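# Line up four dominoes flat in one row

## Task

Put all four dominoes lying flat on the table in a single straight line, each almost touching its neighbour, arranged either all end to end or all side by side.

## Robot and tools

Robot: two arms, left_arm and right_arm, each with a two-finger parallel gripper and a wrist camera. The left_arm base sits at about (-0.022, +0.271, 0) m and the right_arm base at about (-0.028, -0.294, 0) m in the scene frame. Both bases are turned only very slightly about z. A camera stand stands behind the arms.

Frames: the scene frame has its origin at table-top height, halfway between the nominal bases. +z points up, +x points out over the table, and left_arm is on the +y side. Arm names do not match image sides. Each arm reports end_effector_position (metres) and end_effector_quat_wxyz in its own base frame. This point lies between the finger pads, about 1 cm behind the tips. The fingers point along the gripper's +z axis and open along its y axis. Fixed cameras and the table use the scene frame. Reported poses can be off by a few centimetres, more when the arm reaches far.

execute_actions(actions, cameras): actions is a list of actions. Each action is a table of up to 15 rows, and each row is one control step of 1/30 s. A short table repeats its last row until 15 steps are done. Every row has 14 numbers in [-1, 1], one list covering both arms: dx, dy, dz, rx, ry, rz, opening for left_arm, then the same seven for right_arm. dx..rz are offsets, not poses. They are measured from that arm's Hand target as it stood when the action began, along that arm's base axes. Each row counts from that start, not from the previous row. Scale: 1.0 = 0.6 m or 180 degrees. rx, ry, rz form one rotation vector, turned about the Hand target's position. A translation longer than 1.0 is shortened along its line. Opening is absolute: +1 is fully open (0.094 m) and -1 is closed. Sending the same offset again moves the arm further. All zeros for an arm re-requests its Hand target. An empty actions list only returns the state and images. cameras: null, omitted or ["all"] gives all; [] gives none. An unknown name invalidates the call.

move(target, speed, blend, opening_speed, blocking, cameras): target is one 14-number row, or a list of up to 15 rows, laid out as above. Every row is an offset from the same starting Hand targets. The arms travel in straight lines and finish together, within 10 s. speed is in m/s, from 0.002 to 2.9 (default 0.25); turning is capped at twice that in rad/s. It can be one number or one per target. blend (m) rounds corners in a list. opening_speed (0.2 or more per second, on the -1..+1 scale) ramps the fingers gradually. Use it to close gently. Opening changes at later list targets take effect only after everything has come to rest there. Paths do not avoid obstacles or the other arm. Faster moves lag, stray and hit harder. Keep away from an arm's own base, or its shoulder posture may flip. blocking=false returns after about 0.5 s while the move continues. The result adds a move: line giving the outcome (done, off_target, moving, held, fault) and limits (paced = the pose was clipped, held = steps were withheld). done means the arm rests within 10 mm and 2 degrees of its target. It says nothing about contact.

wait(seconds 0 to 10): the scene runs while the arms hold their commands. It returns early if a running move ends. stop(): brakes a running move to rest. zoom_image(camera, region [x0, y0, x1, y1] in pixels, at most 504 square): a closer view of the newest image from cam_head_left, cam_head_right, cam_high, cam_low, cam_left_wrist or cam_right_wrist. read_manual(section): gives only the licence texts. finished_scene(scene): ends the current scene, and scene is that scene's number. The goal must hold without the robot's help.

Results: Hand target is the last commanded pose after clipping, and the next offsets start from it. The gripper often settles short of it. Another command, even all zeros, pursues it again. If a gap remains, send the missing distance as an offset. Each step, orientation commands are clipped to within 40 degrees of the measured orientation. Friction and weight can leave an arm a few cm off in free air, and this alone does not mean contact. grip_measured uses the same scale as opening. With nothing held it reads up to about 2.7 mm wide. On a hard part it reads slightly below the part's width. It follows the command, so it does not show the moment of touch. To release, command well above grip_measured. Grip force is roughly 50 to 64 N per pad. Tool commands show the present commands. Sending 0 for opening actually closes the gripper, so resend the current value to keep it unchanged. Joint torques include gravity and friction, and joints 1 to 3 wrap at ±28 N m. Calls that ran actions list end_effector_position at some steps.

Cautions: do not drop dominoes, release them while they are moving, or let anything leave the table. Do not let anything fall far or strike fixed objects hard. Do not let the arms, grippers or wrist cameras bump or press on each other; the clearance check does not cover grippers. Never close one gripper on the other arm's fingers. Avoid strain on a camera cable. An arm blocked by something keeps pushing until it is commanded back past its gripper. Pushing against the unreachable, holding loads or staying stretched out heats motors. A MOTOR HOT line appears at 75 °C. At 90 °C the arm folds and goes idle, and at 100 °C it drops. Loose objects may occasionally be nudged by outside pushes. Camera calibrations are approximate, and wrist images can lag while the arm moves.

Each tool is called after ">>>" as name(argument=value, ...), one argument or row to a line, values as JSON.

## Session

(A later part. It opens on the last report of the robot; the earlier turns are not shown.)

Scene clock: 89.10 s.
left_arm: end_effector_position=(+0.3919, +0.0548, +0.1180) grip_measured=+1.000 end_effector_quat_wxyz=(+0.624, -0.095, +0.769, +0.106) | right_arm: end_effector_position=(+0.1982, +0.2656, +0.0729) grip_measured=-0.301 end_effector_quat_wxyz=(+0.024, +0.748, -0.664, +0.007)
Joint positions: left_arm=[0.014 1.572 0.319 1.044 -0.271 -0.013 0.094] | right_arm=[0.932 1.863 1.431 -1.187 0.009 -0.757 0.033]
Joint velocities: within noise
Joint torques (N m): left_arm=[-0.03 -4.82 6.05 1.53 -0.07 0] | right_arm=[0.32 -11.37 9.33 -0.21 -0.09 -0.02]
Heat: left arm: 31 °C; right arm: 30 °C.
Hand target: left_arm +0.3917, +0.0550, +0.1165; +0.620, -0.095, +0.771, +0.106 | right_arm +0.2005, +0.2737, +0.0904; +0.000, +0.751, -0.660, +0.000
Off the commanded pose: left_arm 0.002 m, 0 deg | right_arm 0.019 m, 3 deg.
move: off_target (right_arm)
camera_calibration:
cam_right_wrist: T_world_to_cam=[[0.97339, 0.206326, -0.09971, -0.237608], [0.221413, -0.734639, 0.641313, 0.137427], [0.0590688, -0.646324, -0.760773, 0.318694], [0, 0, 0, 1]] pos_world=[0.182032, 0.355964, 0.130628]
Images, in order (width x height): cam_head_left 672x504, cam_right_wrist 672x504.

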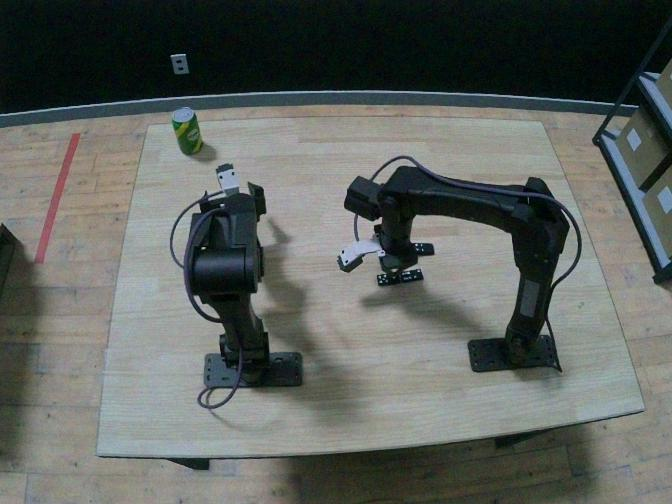

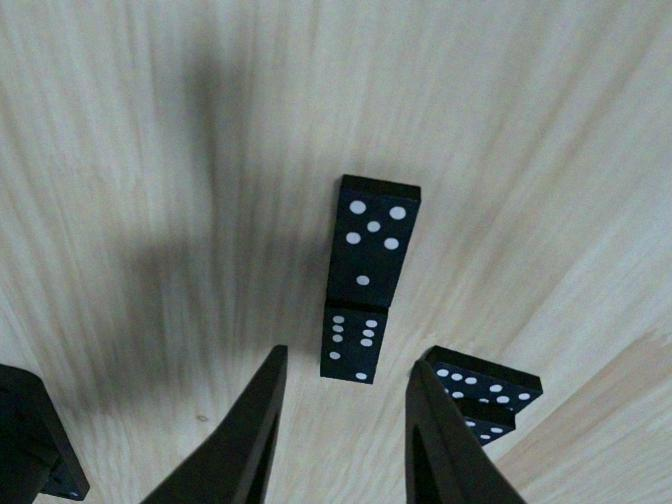

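>>> move(
  target=[0,0,0,0,0,0,1,0.1325,-0.201,0.04,0,0,-0.047,-0.15],
  speed=0.25,
  cameras=["cam_right_wrist","cam_head_right"],
)

>>> zoom_image(
  camera="cam_right_wrist",
  region=[200, 80, 500, 350],
)

Scene clock: 97.27 s.
left_arm: end_effector_position=(+0.3919, +0.0548, +0.1180) grip_measured=+1.000 end_effector_quat_wxyz=(+0.624, -0.095, +0.769, +0.106) | right_arm: end_effector_position=(+0.2787, +0.1480, +0.0999) grip_measured=-0.151 end_effector_quat_wxyz=(+0.019, +0.694, -0.719, +0.001)
Joint positions: left_arm=[0.014 1.572 0.319 1.044 -0.271 -0.013 0.094] | right_arm=[0.492 1.777 1.431 -1.261 0.012 -1.043 0.04]
Joint velocities: within noise
Joint torques (N m): left_arm=[-0.03 -4.82 6.05 1.53 -0.07 0.01] | right_arm=[0.53 -10.5 8.77 -0.24 -0.12 -0.09]
Heat: left arm: 31 °C; right arm: 31 °C.
Hand target: left_arm +0.3917, +0.0550, +0.1165; +0.620, -0.095, +0.771, +0.106 | right_arm +0.2799, +0.1532, +0.1145; +0.000, +0.701, -0.713, +0.000
Off the commanded pose: left_arm 0.002 m, 0 deg | right_arm 0.015 m, 2 deg.
move: off_target (right_arm)
camera_calibration:
cam_right_wrist: T_world_to_cam=[[0.993657, 0.0558812, -0.097589, -0.272592], [0.10525, -0.767769, 0.632024, 0.0541085], [-0.0396076, -0.638286, -0.76878, 0.285506], [0, 0, 0, 1]] pos_world=[0.276476, 0.23901, 0.158691]
Images, in order (width x height): cam_head_right 672x504, cam_right_wrist 672x504.

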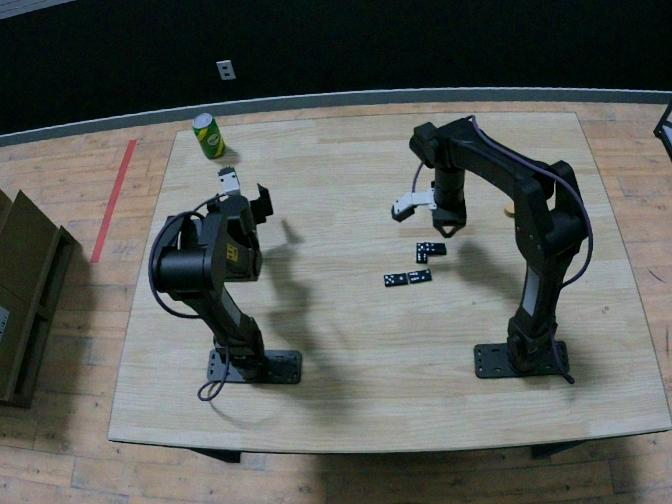

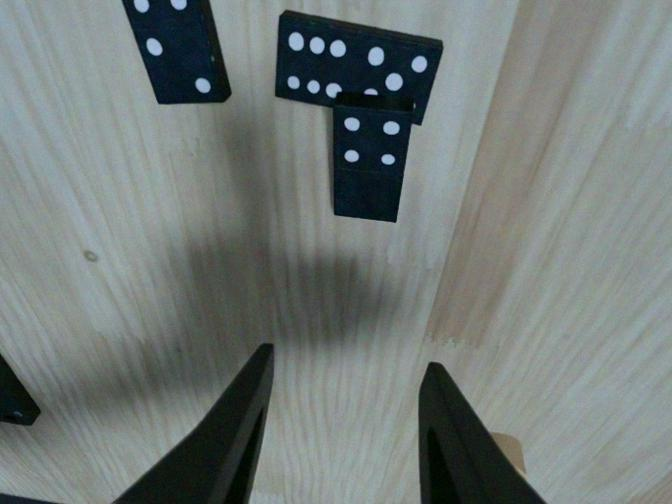

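Scaled by 1.680 from the camera's 672x504 image, which has a finer 960x720 frame.

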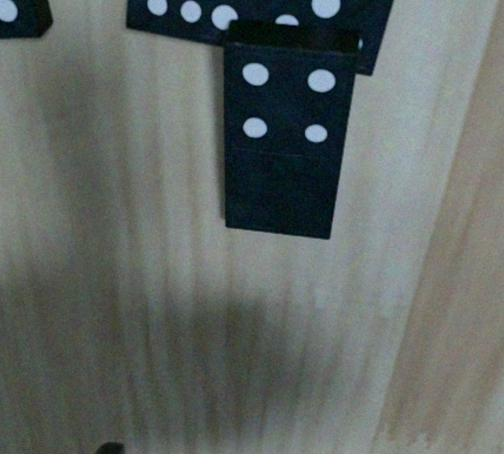

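>>> move(
  target=[0,0,0,0,0,0,1,-0.004,-0.001,-0.125,0,0,0.019,-0.15],
  speed=0.12,
  cameras=["cam_right_wrist"],
)

Scene clock: 103.57 s.
left_arm: end_effector_position=(+0.3919, +0.0548, +0.1180) grip_measured=+1.000 end_effector_quat_wxyz=(+0.624, -0.095, +0.769, +0.106) | right_arm: end_effector_position=(+0.2801, +0.1497, +0.0432) grip_measured=-0.151 end_effector_quat_wxyz=(+0.001, +0.716, -0.698, +0.006)
Joint positions: left_arm=[0.014 1.572 0.319 1.044 -0.271 -0.013 0.094] | right_arm=[0.495 1.795 1.222 -0.995 0.012 -1.102 0.04]
Joint velocities: within noise
Joint torques (N m): left_arm=[-0.03 -4.82 6.05 1.53 -0.07 0] | right_arm=[0.43 -7.66 5.57 0.15 -0.12 -0.06]
Heat: left arm: 31 °C; right arm: 31 °C.
Hand target: left_arm +0.3917, +0.0550, +0.1165; +0.620, -0.095, +0.771, +0.106 | right_arm +0.2776, +0.1526, +0.0395; -0.001, +0.722, -0.692, +0.000
Off the commanded pose: left_arm 0.002 m, 0 deg | right_arm 0.005 m, 1 deg.
move: done
camera_calibration:
cam_right_wrist: T_world_to_cam=[[0.990988, 0.118406, -0.0626373, -0.28972], [0.131566, -0.772467, 0.621277, 0.0848549], [0.0251775, -0.623918, -0.781084, 0.223297], [0, 0, 0, 1]] pos_world=[0.270323, 0.239171, 0.103548]
Images, in order (width x height): cam_right_wrist 672x504.

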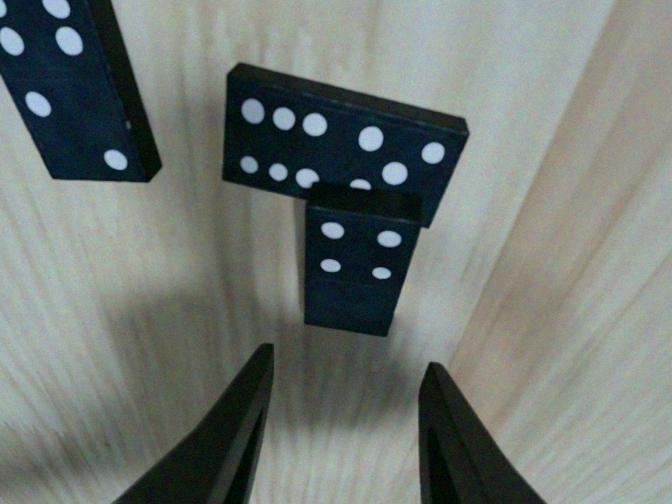

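>>> move(
  target=[
    [0,0,0,0,0,0,1,-0.002,0.0015,-0.035,0,0,0.0065,-0.15],
    [0,0,0,0,0,0,1,-0.002,0.0015,-0.035,0,0,0.0065,-0.85],
  ],
  speed=0.06,
  opening_speed=0.5,
  cameras=["cam_right_wrist"],
)

Scene clock: 109.50 s.
left_arm: end_effector_position=(+0.3919, +0.0548, +0.1180) grip_measured=+1.000 end_effector_quat_wxyz=(+0.624, -0.095, +0.769, +0.106) | right_arm: end_effector_position=(+0.2798, +0.1508, +0.0231) grip_measured=-0.514 end_effector_quat_wxyz=(-0.001, +0.723, -0.691, +0.007)
Joint positions: left_arm=[0.014 1.572 0.319 1.044 -0.271 -0.013 0.094] | right_arm=[0.498 1.82 1.169 -0.913 0.012 -1.119 0.023]
Joint velocities: within noise
Joint torques (N m): left_arm=[-0.03 -4.81 6.04 1.53 -0.07 0.01] | right_arm=[0.54 -7.53 5.38 0.14 -0.13 -0.09]
Heat: left arm: 31 °C; right arm: 30 °C.
Hand target: left_arm +0.3917, +0.0550, +0.1165; +0.620, -0.095, +0.771, +0.106 | right_arm +0.2764, +0.1534, +0.0185; +0.000, +0.729, -0.685, +0.000
Off the commanded pose: left_arm 0.002 m, 0 deg | right_arm 0.006 m, 1 deg.
move: done
camera_calibration:
cam_right_wrist: T_world_to_cam=[[0.988597, 0.138439, -0.0592539, -0.293304], [0.145115, -0.770707, 0.620445, 0.0942201], [0.0402266, -0.621969, -0.782008, 0.203812], [0, 0, 0, 1]] pos_world=[0.268088, 0.239986, 0.0835449]
Images, in order (width x height): cam_right_wrist 672x504.

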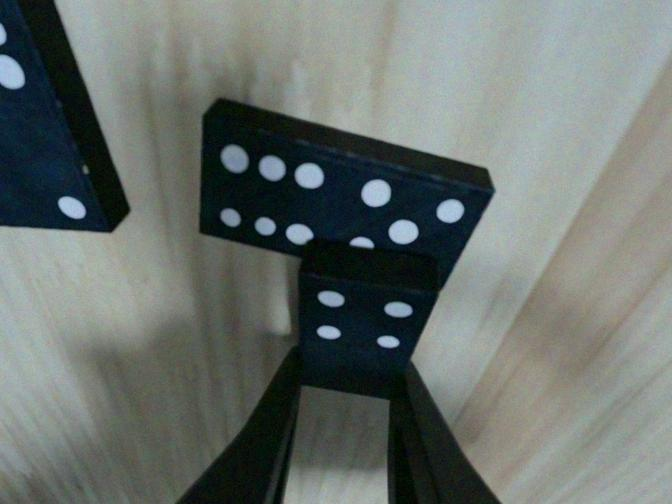

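>>> move(
  target=[
    [0,0,0,0,0,0,1,0,0,0.1,0,0,0,-0.85],
    [0,0,0,0,0,0,1,-0.1307,0.2593,0.1,0,0,0.024,-0.85],
  ],
  speed=[0.12,0.22],
  cameras=["cam_right_wrist","cam_head_right"],
)

>>> zoom_image(
  camera="cam_right_wrist",
  region=[220, 244, 500, 504],
)

>>> zoom_image(
  camera="cam_head_right",
  region=[350, 220, 450, 300],
)

Scene clock: 121.47 s.
left_arm: end_effector_position=(+0.3919, +0.0548, +0.1180) grip_measured=+1.000 end_effector_quat_wxyz=(+0.624, -0.095, +0.769, +0.106) | right_arm: end_effector_position=(+0.1932, +0.3032, +0.0721) grip_measured=-0.514 end_effector_quat_wxyz=(+0.007, +0.758, -0.652, +0.003)
Joint positions: left_arm=[0.014 1.572 0.319 1.044 -0.271 -0.013 0.094] | right_arm=[1.003 1.938 1.529 -1.177 0.004 -0.719 0.023]
Joint velocities: within noise
Joint torques (N m): left_arm=[-0.03 -4.82 6.05 1.53 -0.07 0] | right_arm=[-0.47 -8.84 9.74 -0.12 -0.03 0.08]
Heat: left arm: 32 °C; right arm: 30 °C.
Hand target: left_arm +0.3917, +0.0550, +0.1165; +0.620, -0.095, +0.771, +0.106 | right_arm +0.1980, +0.3090, +0.0785; +0.000, +0.754, -0.657, +0.000
Off the commanded pose: left_arm 0.002 m, 0 deg | right_arm 0.010 m, 1 deg.
move: done
camera_calibration:
cam_right_wrist: T_world_to_cam=[[0.967625, 0.240252, -0.0773327, -0.251425], [0.235054, -0.746213, 0.622829, 0.168919], [0.0919295, -0.620843, -0.778526, 0.329861], [0, 0, 0, 1]] pos_world=[0.173256, 0.391247, 0.132154]
Images, in order (width x height): cam_head_right 672x504, cam_right_wrist 672x504.

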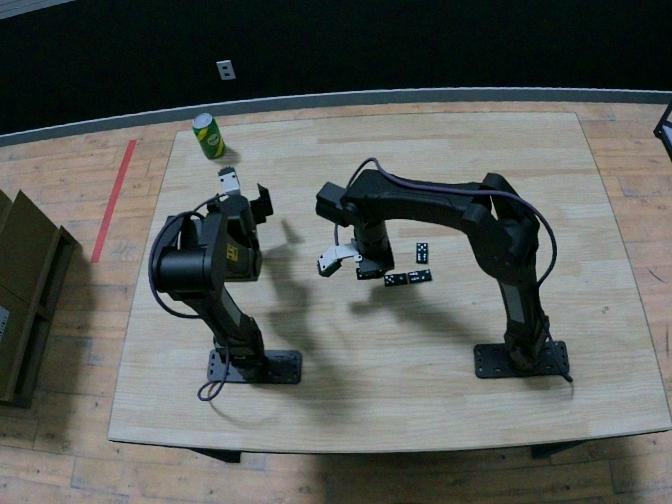

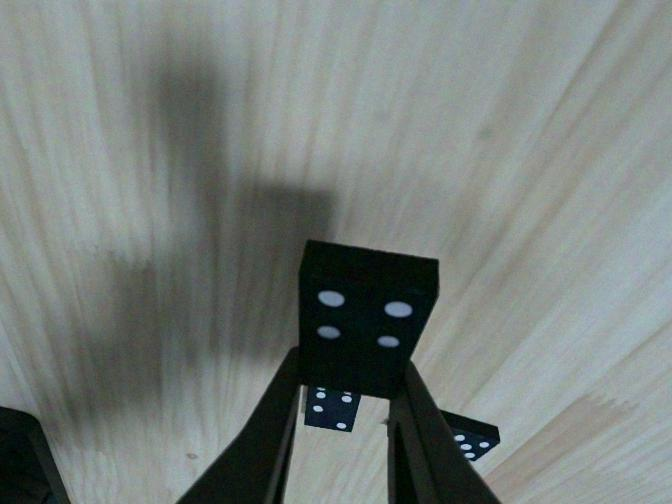

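Scaled by 1.800 from the camera's 672x504 image, which has a finer 960x720 frame.

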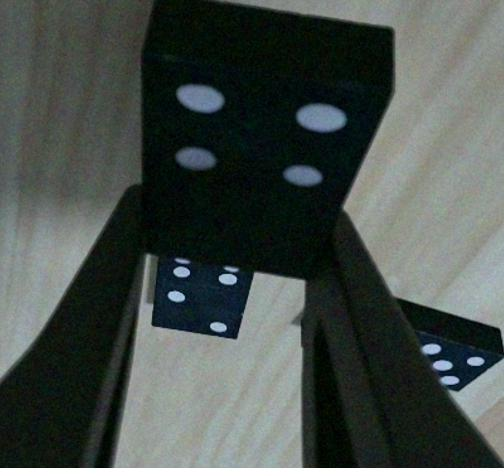

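Scaled by 5.040 from the camera's 672x504 image, which has a finer 960x720 frame.

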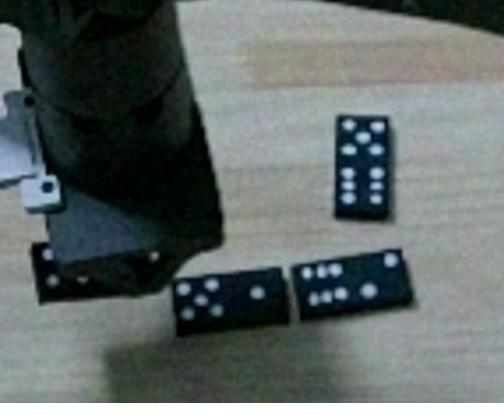

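>>> move(
  target=[0,0,0,0,0,0,1,-0.0033,-0.01,-0.074,0,0,-0.002,-0.85],
  speed=0.1,
  cameras=["cam_right_wrist","cam_head_right"],
)

>>> zoom_image(
  camera="cam_right_wrist",
  region=[220, 244, 500, 504],
)

>>> zoom_image(
  camera="cam_head_right",
  region=[350, 220, 450, 300],
)

Scene clock: 130.60 s.
left_arm: end_effector_position=(+0.3919, +0.0548, +0.1180) grip_measured=+1.000 end_effector_quat_wxyz=(+0.624, -0.095, +0.769, +0.106) | right_arm: end_effector_position=(+0.1949, +0.3032, +0.0372) grip_measured=-0.514 end_effector_quat_wxyz=(+0.001, +0.756, -0.654, +0.002)
Joint positions: left_arm=[0.014 1.572 0.319 1.044 -0.271 -0.013 0.094] | right_arm=[0.999 1.961 1.419 -1.031 0.004 -0.716 0.023]
Joint velocities: within noise
Joint torques (N m): left_arm=[-0.02 -4.82 6.06 1.53 -0.06 0] | right_arm=[-0.47 -9.36 5.74 0.13 -0.03 0.11]
Heat: left arm: 32 °C; right arm: 32 °C.
Hand target: left_arm +0.3917, +0.0550, +0.1165; +0.620, -0.095, +0.771, +0.106 | right_arm +0.1960, +0.3030, +0.0341; +0.000, +0.752, -0.659, +0.000
Off the commanded pose: left_arm 0.002 m, 0 deg | right_arm 0.003 m, 1 deg.
move: done
camera_calibration:
cam_right_wrist: T_world_to_cam=[[0.969637, 0.234737, -0.0685815, -0.254715], [0.226163, -0.754057, 0.616643, 0.194541], [0.0930346, -0.61343, -0.78425, 0.300238], [0, 0, 0, 1]] pos_world=[0.175051, 0.390661, 0.0980304]
Images, in order (width x height): cam_head_right 672x504, cam_right_wrist 672x504.

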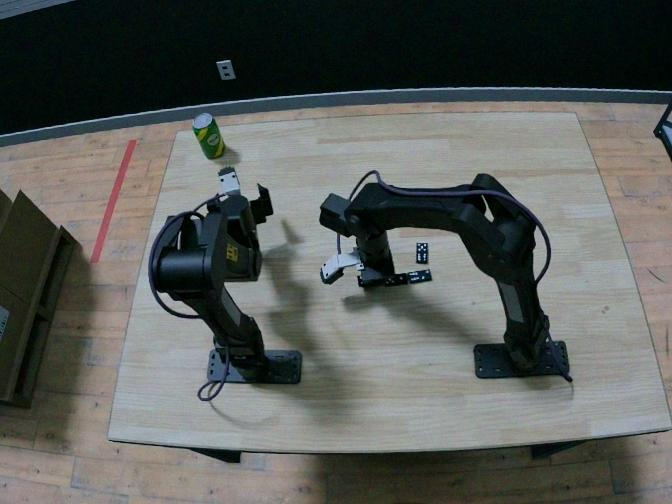

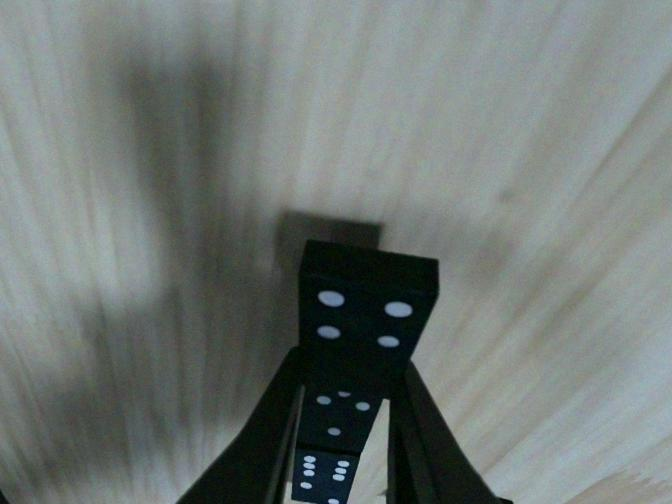

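Scaled by 1.800 from the camera's 672x504 image, which has a finer 960x720 frame.

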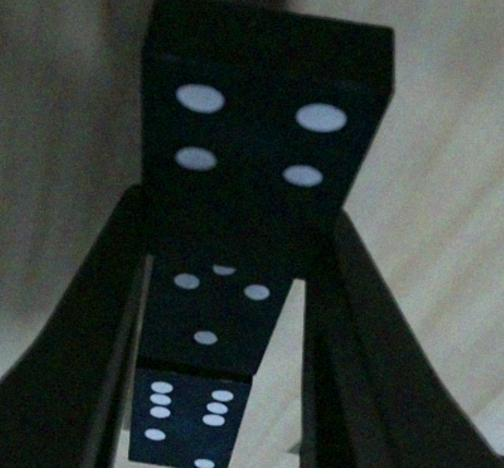

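Scaled by 5.040 from the camera's 672x504 image, which has a finer 960x720 frame.

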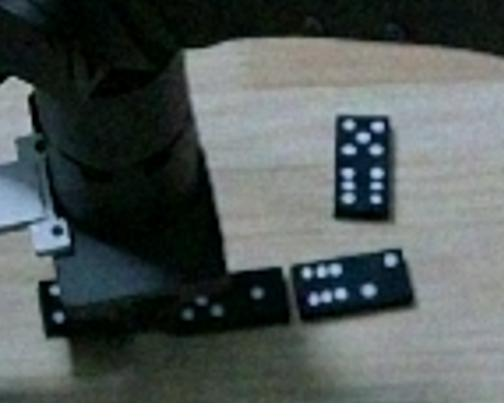

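>>> move(
  target=[0,0,0,0,0,0,1,0.005,-0.005,-0.024,0,0,-0.006,-0.85],
  speed=0.06,
  cameras=["cam_right_wrist","cam_head_right"],
)

>>> zoom_image(
  camera="cam_right_wrist",
  region=[220, 244, 500, 504],
)

>>> zoom_image(
  camera="cam_head_right",
  region=[350, 220, 450, 300],
)

Scene clock: 137.27 s.
left_arm: end_effector_position=(+0.3919, +0.0548, +0.1180) grip_measured=+1.000 end_effector_quat_wxyz=(+0.624, -0.095, +0.769, +0.106) | right_arm: end_effector_position=(+0.1986, +0.3013, +0.0249) grip_measured=-0.514 end_effector_quat_wxyz=(-0.002, +0.750, -0.661, +0.002)
Joint positions: left_arm=[0.014 1.572 0.319 1.044 -0.271 -0.013 0.094] | right_arm=[0.988 1.971 1.382 -0.978 0.004 -0.709 0.023]
Joint velocities: within noise
Joint torques (N m): left_arm=[-0.02 -4.82 6.05 1.53 -0.07 0] | right_arm=[-0.38 -8.99 5.46 0.18 -0.04 0.11]
Heat: left arm: 32 °C; right arm: 31 °C.
Hand target: left_arm +0.3917, +0.0550, +0.1165; +0.620, -0.095, +0.771, +0.106 | right_arm +0.1990, +0.3001, +0.0197; +0.000, +0.746, -0.666, +0.000
Off the commanded pose: left_arm 0.002 m, 0 deg | right_arm 0.005 m, 1 deg.
move: done
camera_calibration:
cam_right_wrist: T_world_to_cam=[[0.974114, 0.216927, -0.0636004, -0.25441], [0.209653, -0.761709, 0.613062, 0.205559], [0.0845446, -0.610527, -0.78747, 0.290066], [0, 0, 0, 1]] pos_world=[0.180205, 0.388857, 0.086217]
Images, in order (width x height): cam_head_right 672x504, cam_right_wrist 672x504.

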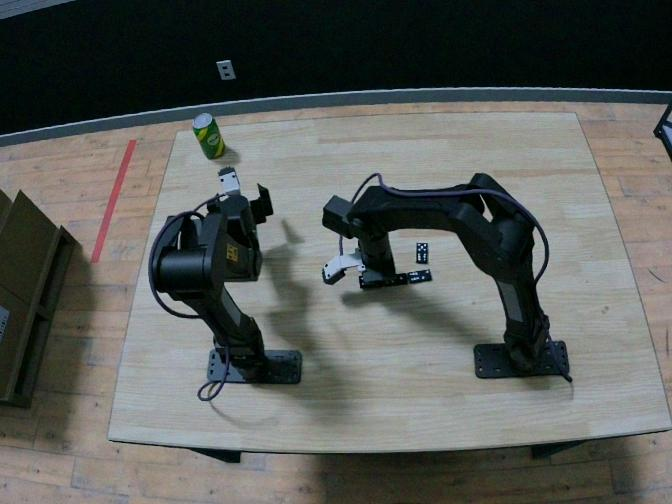

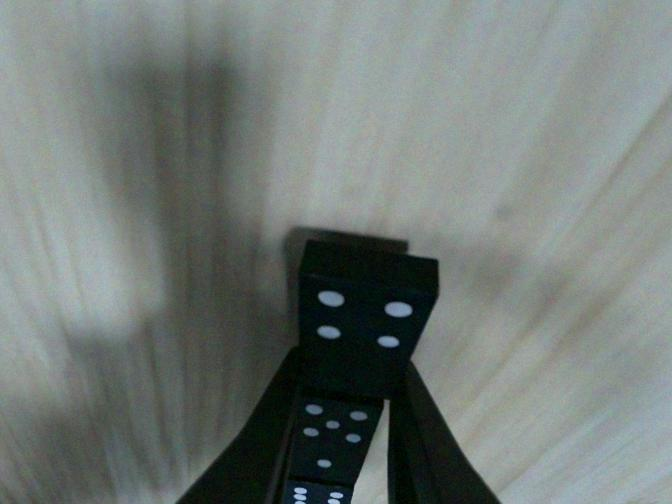

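Scaled by 1.800 from the camera's 672x504 image, which has a finer 960x720 frame.

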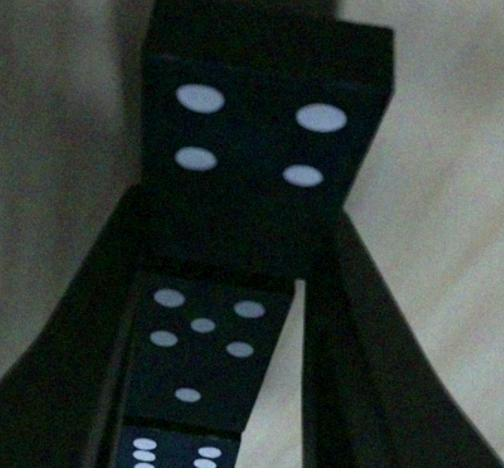

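Scaled by 5.040 from the camera's 672x504 image, which has a finer 960x720 frame.

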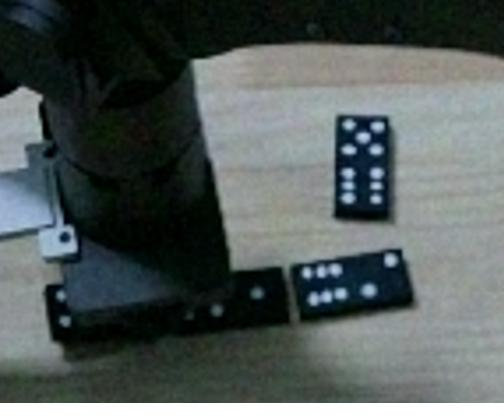

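>>> move(
  target=[
    [0,0,0,0,0,0,1,-0.0035,-0.003,-0.005,0,0,0,-0.85],
    [0,0,0,0,0,0,1,-0.0035,-0.003,-0.005,0,0,0,-0.3],
    [0,0,0,0,0,0,1,-0.0035,-0.003,0.11,0,0,0,-0.3],
  ],
  speed=[0.04,0.1,0.1],
  opening_speed=0.5,
  cameras=["cam_right_wrist","cam_head_right"],
)

>>> zoom_image(
  camera="cam_right_wrist",
  region=[200, 120, 500, 450],
)

>>> zoom_image(
  camera="cam_head_right",
  region=[350, 220, 450, 300],
)

Scene clock: 144.47 s.
left_arm: end_effector_position=(+0.3919, +0.0548, +0.1180) grip_measured=+1.000 end_effector_quat_wxyz=(+0.624, -0.095, +0.769, +0.106) | right_arm: end_effector_position=(+0.1924, +0.2919, +0.0678) grip_measured=-0.301 end_effector_quat_wxyz=(+0.023, +0.749, -0.662, +0.006)
Joint positions: left_arm=[0.014 1.572 0.319 1.044 -0.271 -0.013 0.094] | right_arm=[0.988 1.935 1.506 -1.19 0.004 -0.707 0.033]
Joint velocities: within noise
Joint torques (N m): left_arm=[-0.03 -4.83 6.05 1.53 -0.07 0.01] | right_arm=[-0.35 -11.93 9.37 -0.19 0 0.08]
Heat: left arm: 32 °C; right arm: 31 °C.
Hand target: left_arm +0.3917, +0.0550, +0.1165; +0.620, -0.095, +0.771, +0.106 | right_arm +0.1968, +0.2982, +0.0856; +0.000, +0.746, -0.666, +0.000
Off the commanded pose: left_arm 0.002 m, 0 deg | right_arm 0.020 m, 3 deg.
move: off_target (right_arm)
camera_calibration:
cam_right_wrist: T_world_to_cam=[[0.972262, 0.211148, -0.100611, -0.23899], [0.225794, -0.7351, 0.639254, 0.16079], [0.0610176, -0.64424, -0.762386, 0.331263], [0, 0, 0, 1]] pos_world=[0.175843, 0.382072, 0.12572]
Images, in order (width x height): cam_head_right 672x504, cam_right_wrist 672x504.

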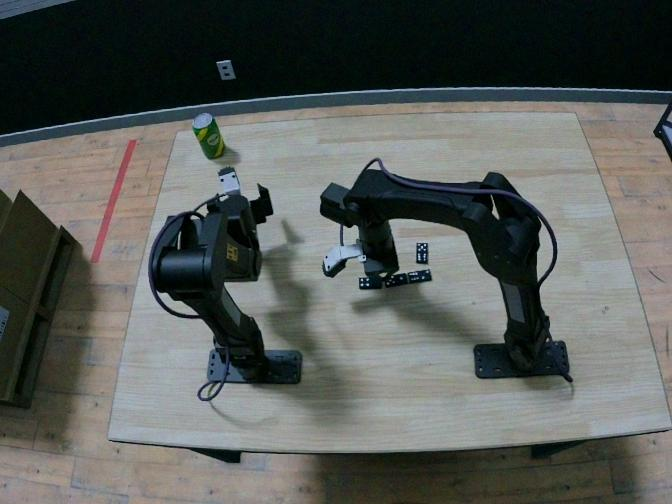

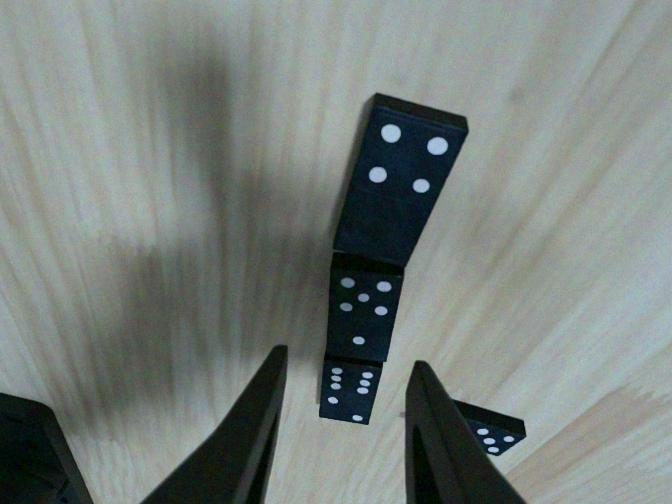

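Scaled by 1.527 from the camera's 672x504 image, which has a finer 960x720 frame.

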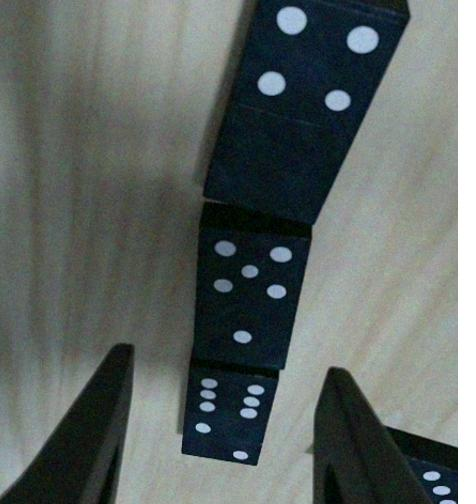

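Scaled by 5.040 from the camera's 672x504 image, which has a finer 960x720 frame.

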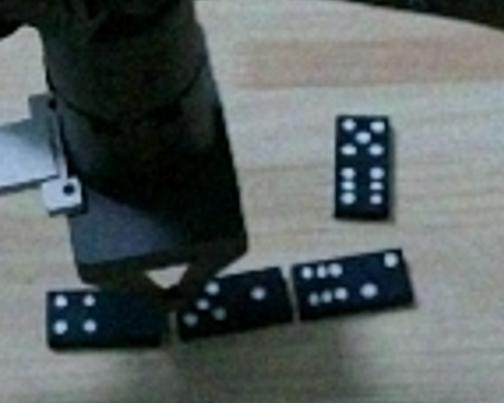

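>>> move(
  target=[
    [0,0,0,0,0,0,1,-0.002,0.0263,-0.06,0,0,0.004,-0.1],
    [0,0,0,0,0,0,1,-0.002,0.0263,-0.11,0,0,0.004,-0.1],
  ],
  speed=[0.1,0.06],
  cameras=["cam_right_wrist"],
)

Scene clock: 153.40 s.
left_arm: end_effector_position=(+0.3919, +0.0548, +0.1180) grip_measured=+1.000 end_effector_quat_wxyz=(+0.624, -0.095, +0.769, +0.106) | right_arm: end_effector_position=(+0.1977, +0.3134, +0.0244) grip_measured=-0.101 end_effector_quat_wxyz=(-0.002, +0.752, -0.660, +0.002)
Joint positions: left_arm=[0.014 1.572 0.319 1.044 -0.271 -0.013 0.094] | right_arm=[1.007 2.008 1.434 -0.994 0.004 -0.693 0.042]
Joint velocities: within noise
Joint torques (N m): left_arm=[-0.02 -4.81 6.05 1.53 -0.06 0.01] | right_arm=[0.32 -9.4 5.38 0.15 -0.06 0.11]
Heat: left arm: 33 °C; right arm: 32 °C.
Hand target: left_arm +0.3917, +0.0550, +0.1165; +0.620, -0.095, +0.771, +0.106 | right_arm +0.1958, +0.3141, +0.0197; +0.000, +0.750, -0.662, +0.000
Off the commanded pose: left_arm 0.002 m, 0 deg | right_arm 0.005 m, 0 deg.
move: done
camera_calibration:
cam_right_wrist: T_world_to_cam=[[0.973118, 0.220954, -0.0649653, -0.257211], [0.213531, -0.759909, 0.613957, 0.213823], [0.0862887, -0.611325, -0.786662, 0.296961], [0, 0, 0, 1]] pos_world=[0.179015, 0.400858, 0.0856203]
Images, in order (width x height): cam_right_wrist 672x504.

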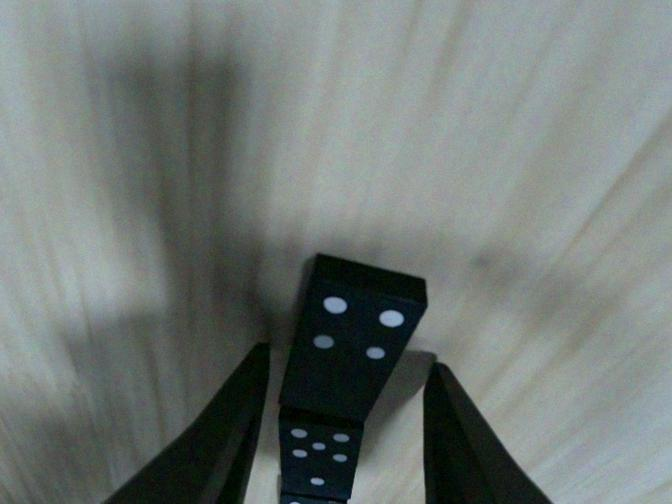

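>>> move(
  target=[
    [0,0,0,0,0,0,1,-0.002,0,-0.0055,0,0,0,-0.1],
    [0,0,0,0,0,0,1,-0.002,0,-0.0055,0,0,0,-0.85],
  ],
  speed=0.05,
  opening_speed=0.5,
  cameras=["cam_right_wrist"],
)

Scene clock: 157.53 s.
left_arm: end_effector_position=(+0.3919, +0.0548, +0.1180) grip_measured=+1.000 end_effector_quat_wxyz=(+0.624, -0.095, +0.769, +0.106) | right_arm: end_effector_position=(+0.1978, +0.3135, +0.0221) grip_measured=-0.505 end_effector_quat_wxyz=(-0.003, +0.750, -0.661, +0.002)
Joint positions: left_arm=[0.014 1.572 0.319 1.044 -0.271 -0.013 0.094] | right_arm=[1.007 2.008 1.424 -0.981 0.004 -0.69 0.023]
Joint velocities: within noise
Joint torques (N m): left_arm=[-0.02 -4.82 6.05 1.53 -0.06 0] | right_arm=[0.58 -9.28 5.42 0.17 -0.05 0.11]
Heat: left arm: 33 °C; right arm: 31 °C.
Hand target: left_arm +0.3917, +0.0550, +0.1165; +0.620, -0.095, +0.771, +0.106 | right_arm +0.1945, +0.3140, +0.0163; +0.000, +0.750, -0.662, +0.000
Off the commanded pose: left_arm 0.002 m, 0 deg | right_arm 0.007 m, 0 deg.
move: done
camera_calibration:
cam_right_wrist: T_world_to_cam=[[0.973921, 0.218181, -0.0622488, -0.256792], [0.209935, -0.762514, 0.611964, 0.216872], [0.0860532, -0.609073, -0.788432, 0.294656], [0, 0, 0, 1]] pos_world=[0.17921, 0.400862, 0.0836129]
Images, in order (width x height): cam_right_wrist 672x504.

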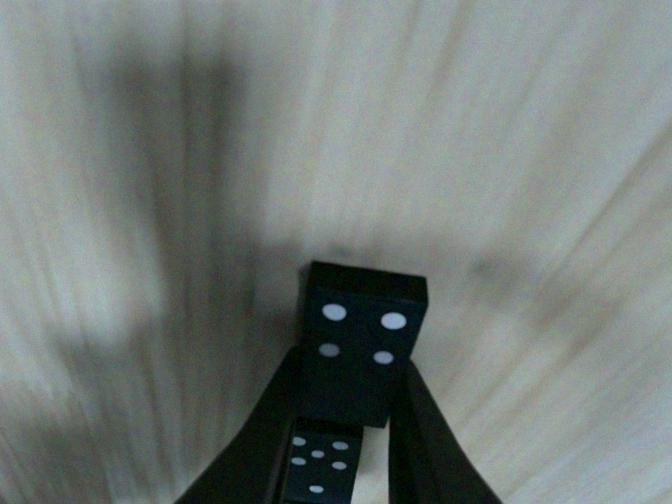

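>>> move(
  target=[
    [0,0,0,0,0,0,1,0,0,0.012,0,0,0,-0.85],
    [0,0,0,0,0,0,1,-0.007,-0.006,0.012,0,0,0,-0.85],
    [0,0,0,0,0,0,1,-0.007,-0.006,0.003,0,0,0,-0.85],
  ],
  speed=0.05,
  cameras=["cam_right_wrist","cam_head_right"],
)

>>> zoom_image(
  camera="cam_right_wrist",
  region=[220, 244, 500, 504],
)

>>> zoom_image(
  camera="cam_head_right",
  region=[350, 220, 450, 300],
)

Scene clock: 161.90 s.
left_arm: end_effector_position=(+0.3919, +0.0548, +0.1180) grip_measured=+1.000 end_effector_quat_wxyz=(+0.624, -0.095, +0.769, +0.106) | right_arm: end_effector_position=(+0.1962, +0.3138, +0.0216) grip_measured=-0.505 end_effector_quat_wxyz=(-0.004, +0.751, -0.660, +0.002)
Joint positions: left_arm=[0.014 1.572 0.319 1.044 -0.271 -0.013 0.094] | right_arm=[1.012 2.005 1.417 -0.975 0.005 -0.688 0.023]
Joint velocities: within noise
Joint torques (N m): left_arm=[-0.02 -4.82 6.05 1.53 -0.06 0] | right_arm=[0.68 -10.78 4.1 0.17 -0.05 0.13]
Heat: left arm: 33 °C; right arm: 31 °C.
Hand target: left_arm +0.3917, +0.0550, +0.1165; +0.620, -0.095, +0.771, +0.106 | right_arm +0.1903, +0.3106, +0.0183; -0.001, +0.750, -0.661, +0.000
Off the commanded pose: left_arm 0.002 m, 0 deg | right_arm 0.008 m, 1 deg.
move: done
camera_calibration:
cam_right_wrist: T_world_to_cam=[[0.973665, 0.219774, -0.0606379, -0.255849], [0.210296, -0.763049, 0.611172, 0.217928], [0.0880498, -0.607828, -0.789172, 0.293746], [0, 0, 0, 1]] pos_world=[0.177417, 0.401066, 0.08311]
Images, in order (width x height): cam_head_right 672x504, cam_right_wrist 672x504.

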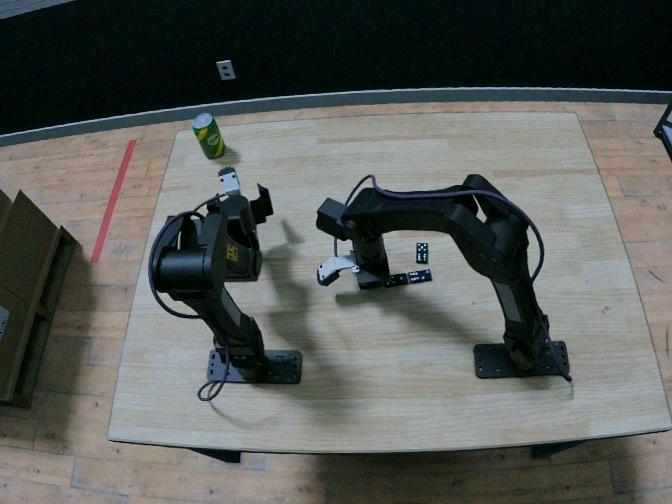

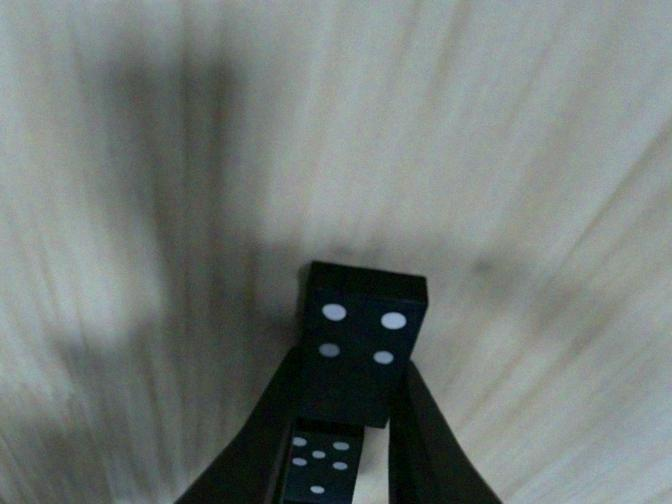

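Scaled by 1.800 from the camera's 672x504 image, which has a finer 960x720 frame.

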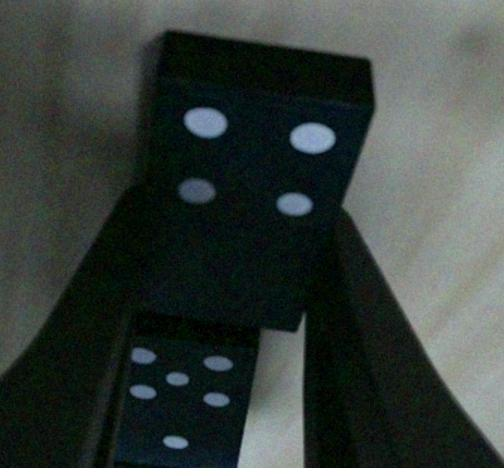

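Scaled by 5.040 from the camera's 672x504 image, which has a finer 960x720 frame.

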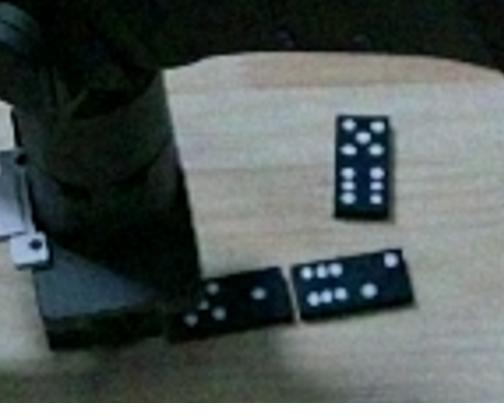

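>>> move(
  target=[
    [0,0,0,0,0,0,1,0.002,-0.002,0.035,0,0,0,-0.85],
  ],
  speed=0.06,
  cameras=["cam_right_wrist"],
)

Scene clock: 164.13 s.
left_arm: end_effector_position=(+0.3919, +0.0548, +0.1180) grip_measured=+1.000 end_effector_quat_wxyz=(+0.624, -0.095, +0.769, +0.106) | right_arm: end_effector_position=(+0.1907, +0.3050, +0.0224) grip_measured=-0.506 end_effector_quat_wxyz=(+0.015, +0.751, -0.660, +0.005)
Joint positions: left_arm=[0.014 1.572 0.319 1.044 -0.271 -0.013 0.094] | right_arm=[1.012 2.003 1.417 -1.017 0.005 -0.688 0.023]
Joint velocities: within noise
Joint torques (N m): left_arm=[-0.02 -4.82 6.04 1.53 -0.07 0] | right_arm=[0.21 -12.89 7.87 -0.26 -0.07 0.08]
Heat: left arm: 33 °C; right arm: 31 °C.
Hand target: left_arm +0.3917, +0.0550, +0.1165; +0.620, -0.095, +0.771, +0.106 | right_arm +0.1915, +0.3093, +0.0392; +0.000, +0.750, -0.661, +0.000
Off the commanded pose: left_arm 0.002 m, 0 deg | right_arm 0.017 m, 2 deg.
move: off_target (right_arm)
camera_calibration:
cam_right_wrist: T_world_to_cam=[[0.972083, 0.21722, -0.0887123, -0.24678], [0.22348, -0.741938, 0.632128, 0.202458], [0.071492, -0.634306, -0.769769, 0.300301], [0, 0, 0, 1]] pos_world=[0.173176, 0.394299, 0.0812905]
Images, in order (width x height): cam_right_wrist 672x504.

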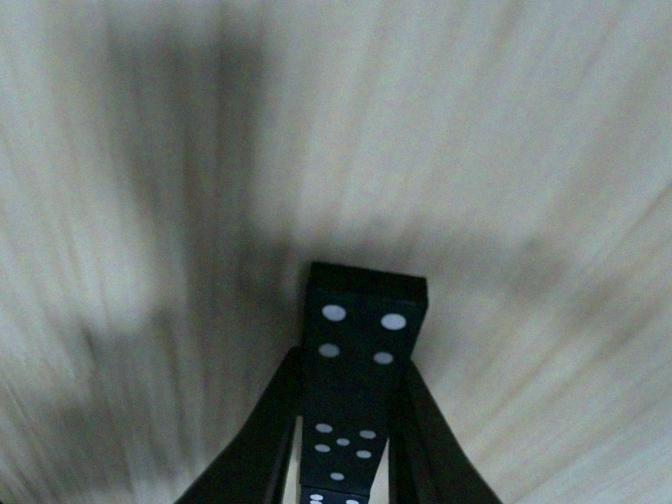

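>>> move(
  target=[0,0,0,0,0,0,1,0.003,0.006,0.03,0,0,0,-0.85],
  speed=0.08,
  cameras=["cam_right_wrist","cam_head_right"],
)

>>> zoom_image(
  camera="cam_right_wrist",
  region=[220, 244, 500, 504],
)

>>> zoom_image(
  camera="cam_head_right",
  region=[350, 220, 450, 300],
)

Scene clock: 167.50 s.
left_arm: end_effector_position=(+0.3919, +0.0548, +0.1180) grip_measured=+1.000 end_effector_quat_wxyz=(+0.624, -0.095, +0.769, +0.106) | right_arm: end_effector_position=(+0.1893, +0.3026, +0.0361) grip_measured=-0.506 end_effector_quat_wxyz=(+0.028, +0.751, -0.660, +0.007)
Joint positions: left_arm=[0.014 1.572 0.319 1.044 -0.271 -0.013 0.094] | right_arm=[1.012 2 1.469 -1.097 0.005 -0.688 0.023]
Joint velocities: within noise
Joint torques (N m): left_arm=[-0.02 -4.82 6.05 1.53 -0.07 0.01] | right_arm=[0.31 -13.08 9.28 -0.2 -0.07 0.08]
Heat: left arm: 33 °C; right arm: 31 °C.
Hand target: left_arm +0.3917, +0.0550, +0.1165; +0.620, -0.095, +0.771, +0.106 | right_arm +0.1933, +0.3129, +0.0572; +0.000, +0.750, -0.661, +0.000
Off the commanded pose: left_arm 0.002 m, 0 deg | right_arm 0.024 m, 3 deg.
move: off_target (right_arm)
camera_calibration:
cam_right_wrist: T_world_to_cam=[[0.970754, 0.215107, -0.106613, -0.242156], [0.232176, -0.728159, 0.644887, 0.186162], [0.0610885, -0.650779, -0.756806, 0.315951], [0, 0, 0, 1]] pos_world=[0.17255, 0.393259, 0.0932432]
Images, in order (width x height): cam_head_right 672x504, cam_right_wrist 672x504.

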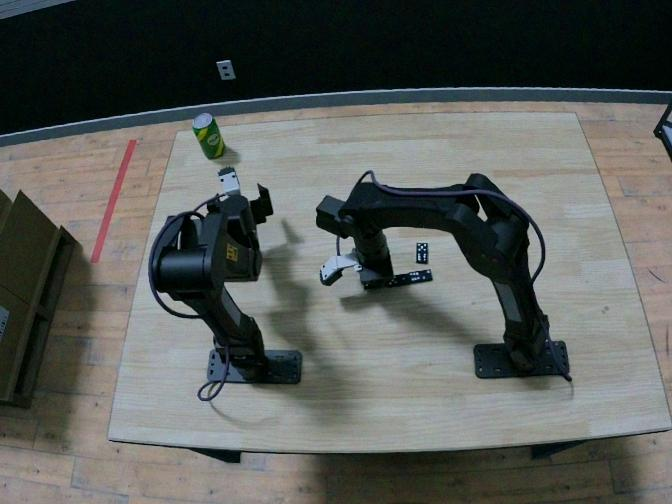

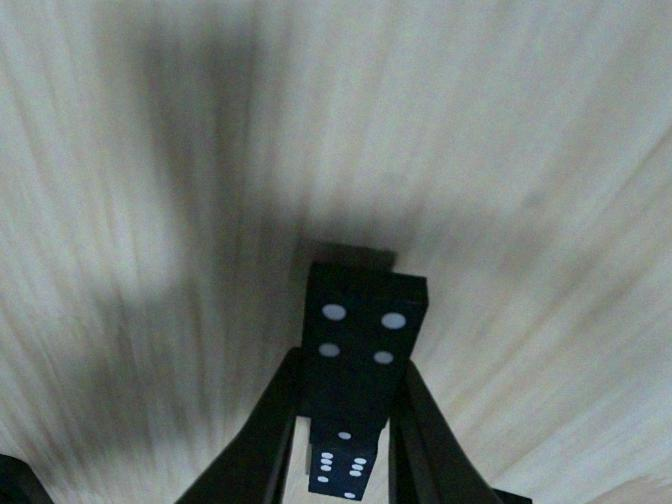

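Scaled by 1.800 from the camera's 672x504 image, which has a finer 960x720 frame.

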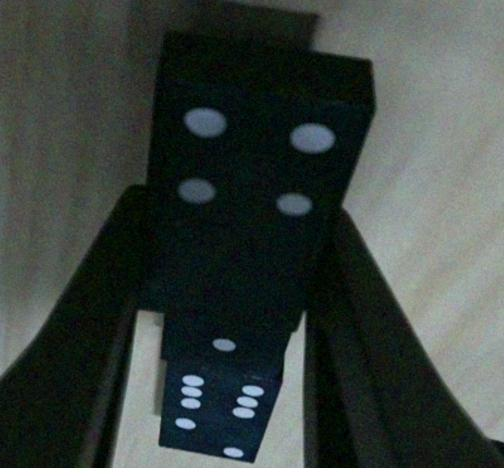

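Scaled by 5.040 from the camera's 672x504 image, which has a finer 960x720 frame.

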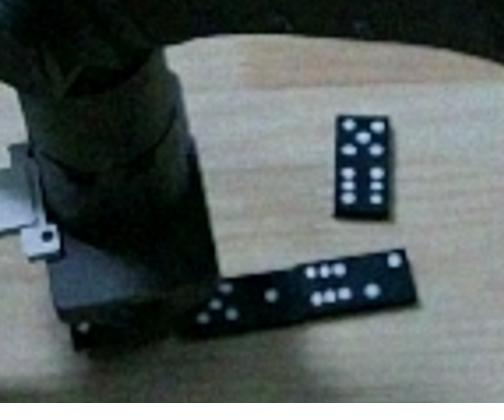

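>>> move(
  target=[0,0,0,0,0,0,1,0.0,0.012,0.02,0,0,0,-0.85],
  speed=0.08,
  cameras=["cam_right_wrist","cam_head_right"],
)

>>> zoom_image(
  camera="cam_right_wrist",
  region=[220, 244, 500, 504],
)

>>> zoom_image(
  camera="cam_head_right",
  region=[350, 220, 450, 300],
)

Scene clock: 175.77 s.
left_arm: end_effector_position=(+0.3919, +0.0548, +0.1180) grip_measured=+1.000 end_effector_quat_wxyz=(+0.624, -0.095, +0.769, +0.106) | right_arm: end_effector_position=(+0.1909, +0.3110, +0.0528) grip_measured=-0.506 end_effector_quat_wxyz=(+0.021, +0.751, -0.660, +0.006)
Joint positions: left_arm=[0.014 1.572 0.319 1.044 -0.271 -0.013 0.094] | right_arm=[1.02 2 1.538 -1.152 0.005 -0.68 0.023]
Joint velocities: within noise
Joint torques (N m): left_arm=[-0.02 -4.82 6.05 1.53 -0.06 0.01] | right_arm=[0.5 -11.88 9.46 -0.23 -0.06 0.1]
Heat: left arm: 33 °C; right arm: 32 °C.
Hand target: left_arm +0.3917, +0.0550, +0.1165; +0.620, -0.095, +0.771, +0.106 | right_arm +0.1933, +0.3200, +0.0692; +0.000, +0.750, -0.662, +0.000
Off the commanded pose: left_arm 0.002 m, 0 deg | right_arm 0.019 m, 3 deg.
move: off_target (right_arm)
camera_calibration:
cam_right_wrist: T_world_to_cam=[[0.971468, 0.216683, -0.0964312, -0.244879], [0.227413, -0.735591, 0.638114, 0.184614], [0.0673345, -0.641836, -0.76388, 0.330332], [0, 0, 0, 1]] pos_world=[0.173666, 0.400881, 0.110915]
Images, in order (width x height): cam_head_right 672x504, cam_right_wrist 672x504.

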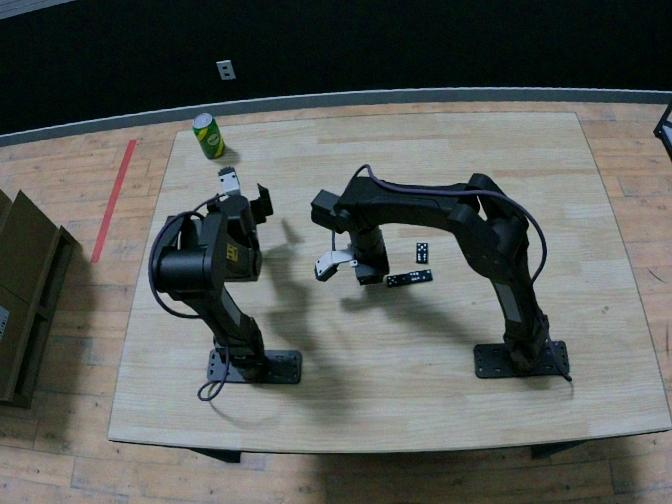

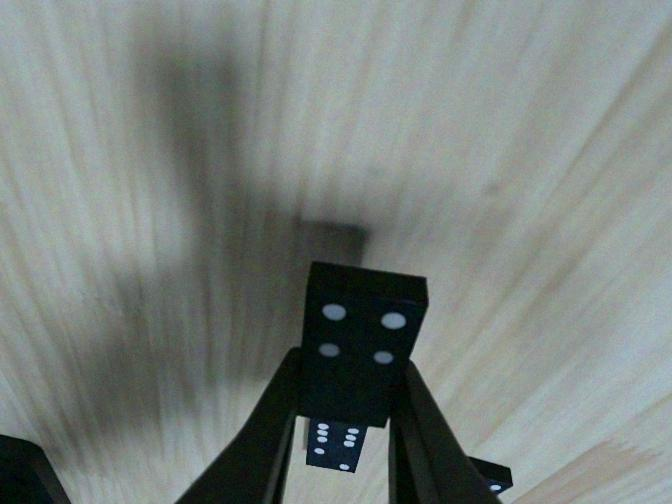

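Scaled by 1.800 from the camera's 672x504 image, which has a finer 960x720 frame.

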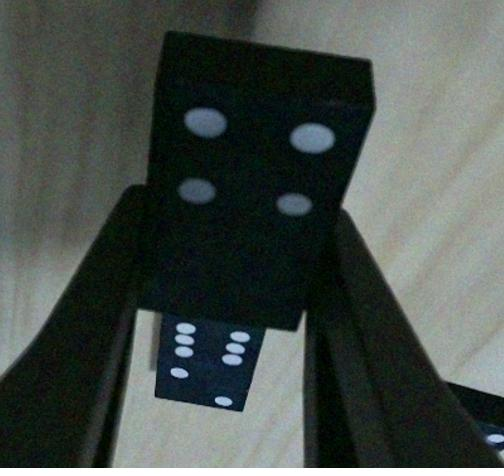

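Scaled by 5.040 from the camera's 672x504 image, which has a finer 960x720 frame.

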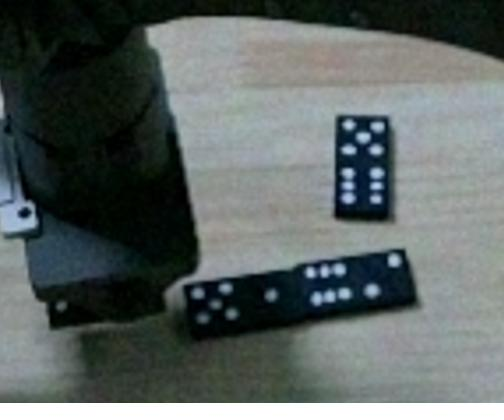

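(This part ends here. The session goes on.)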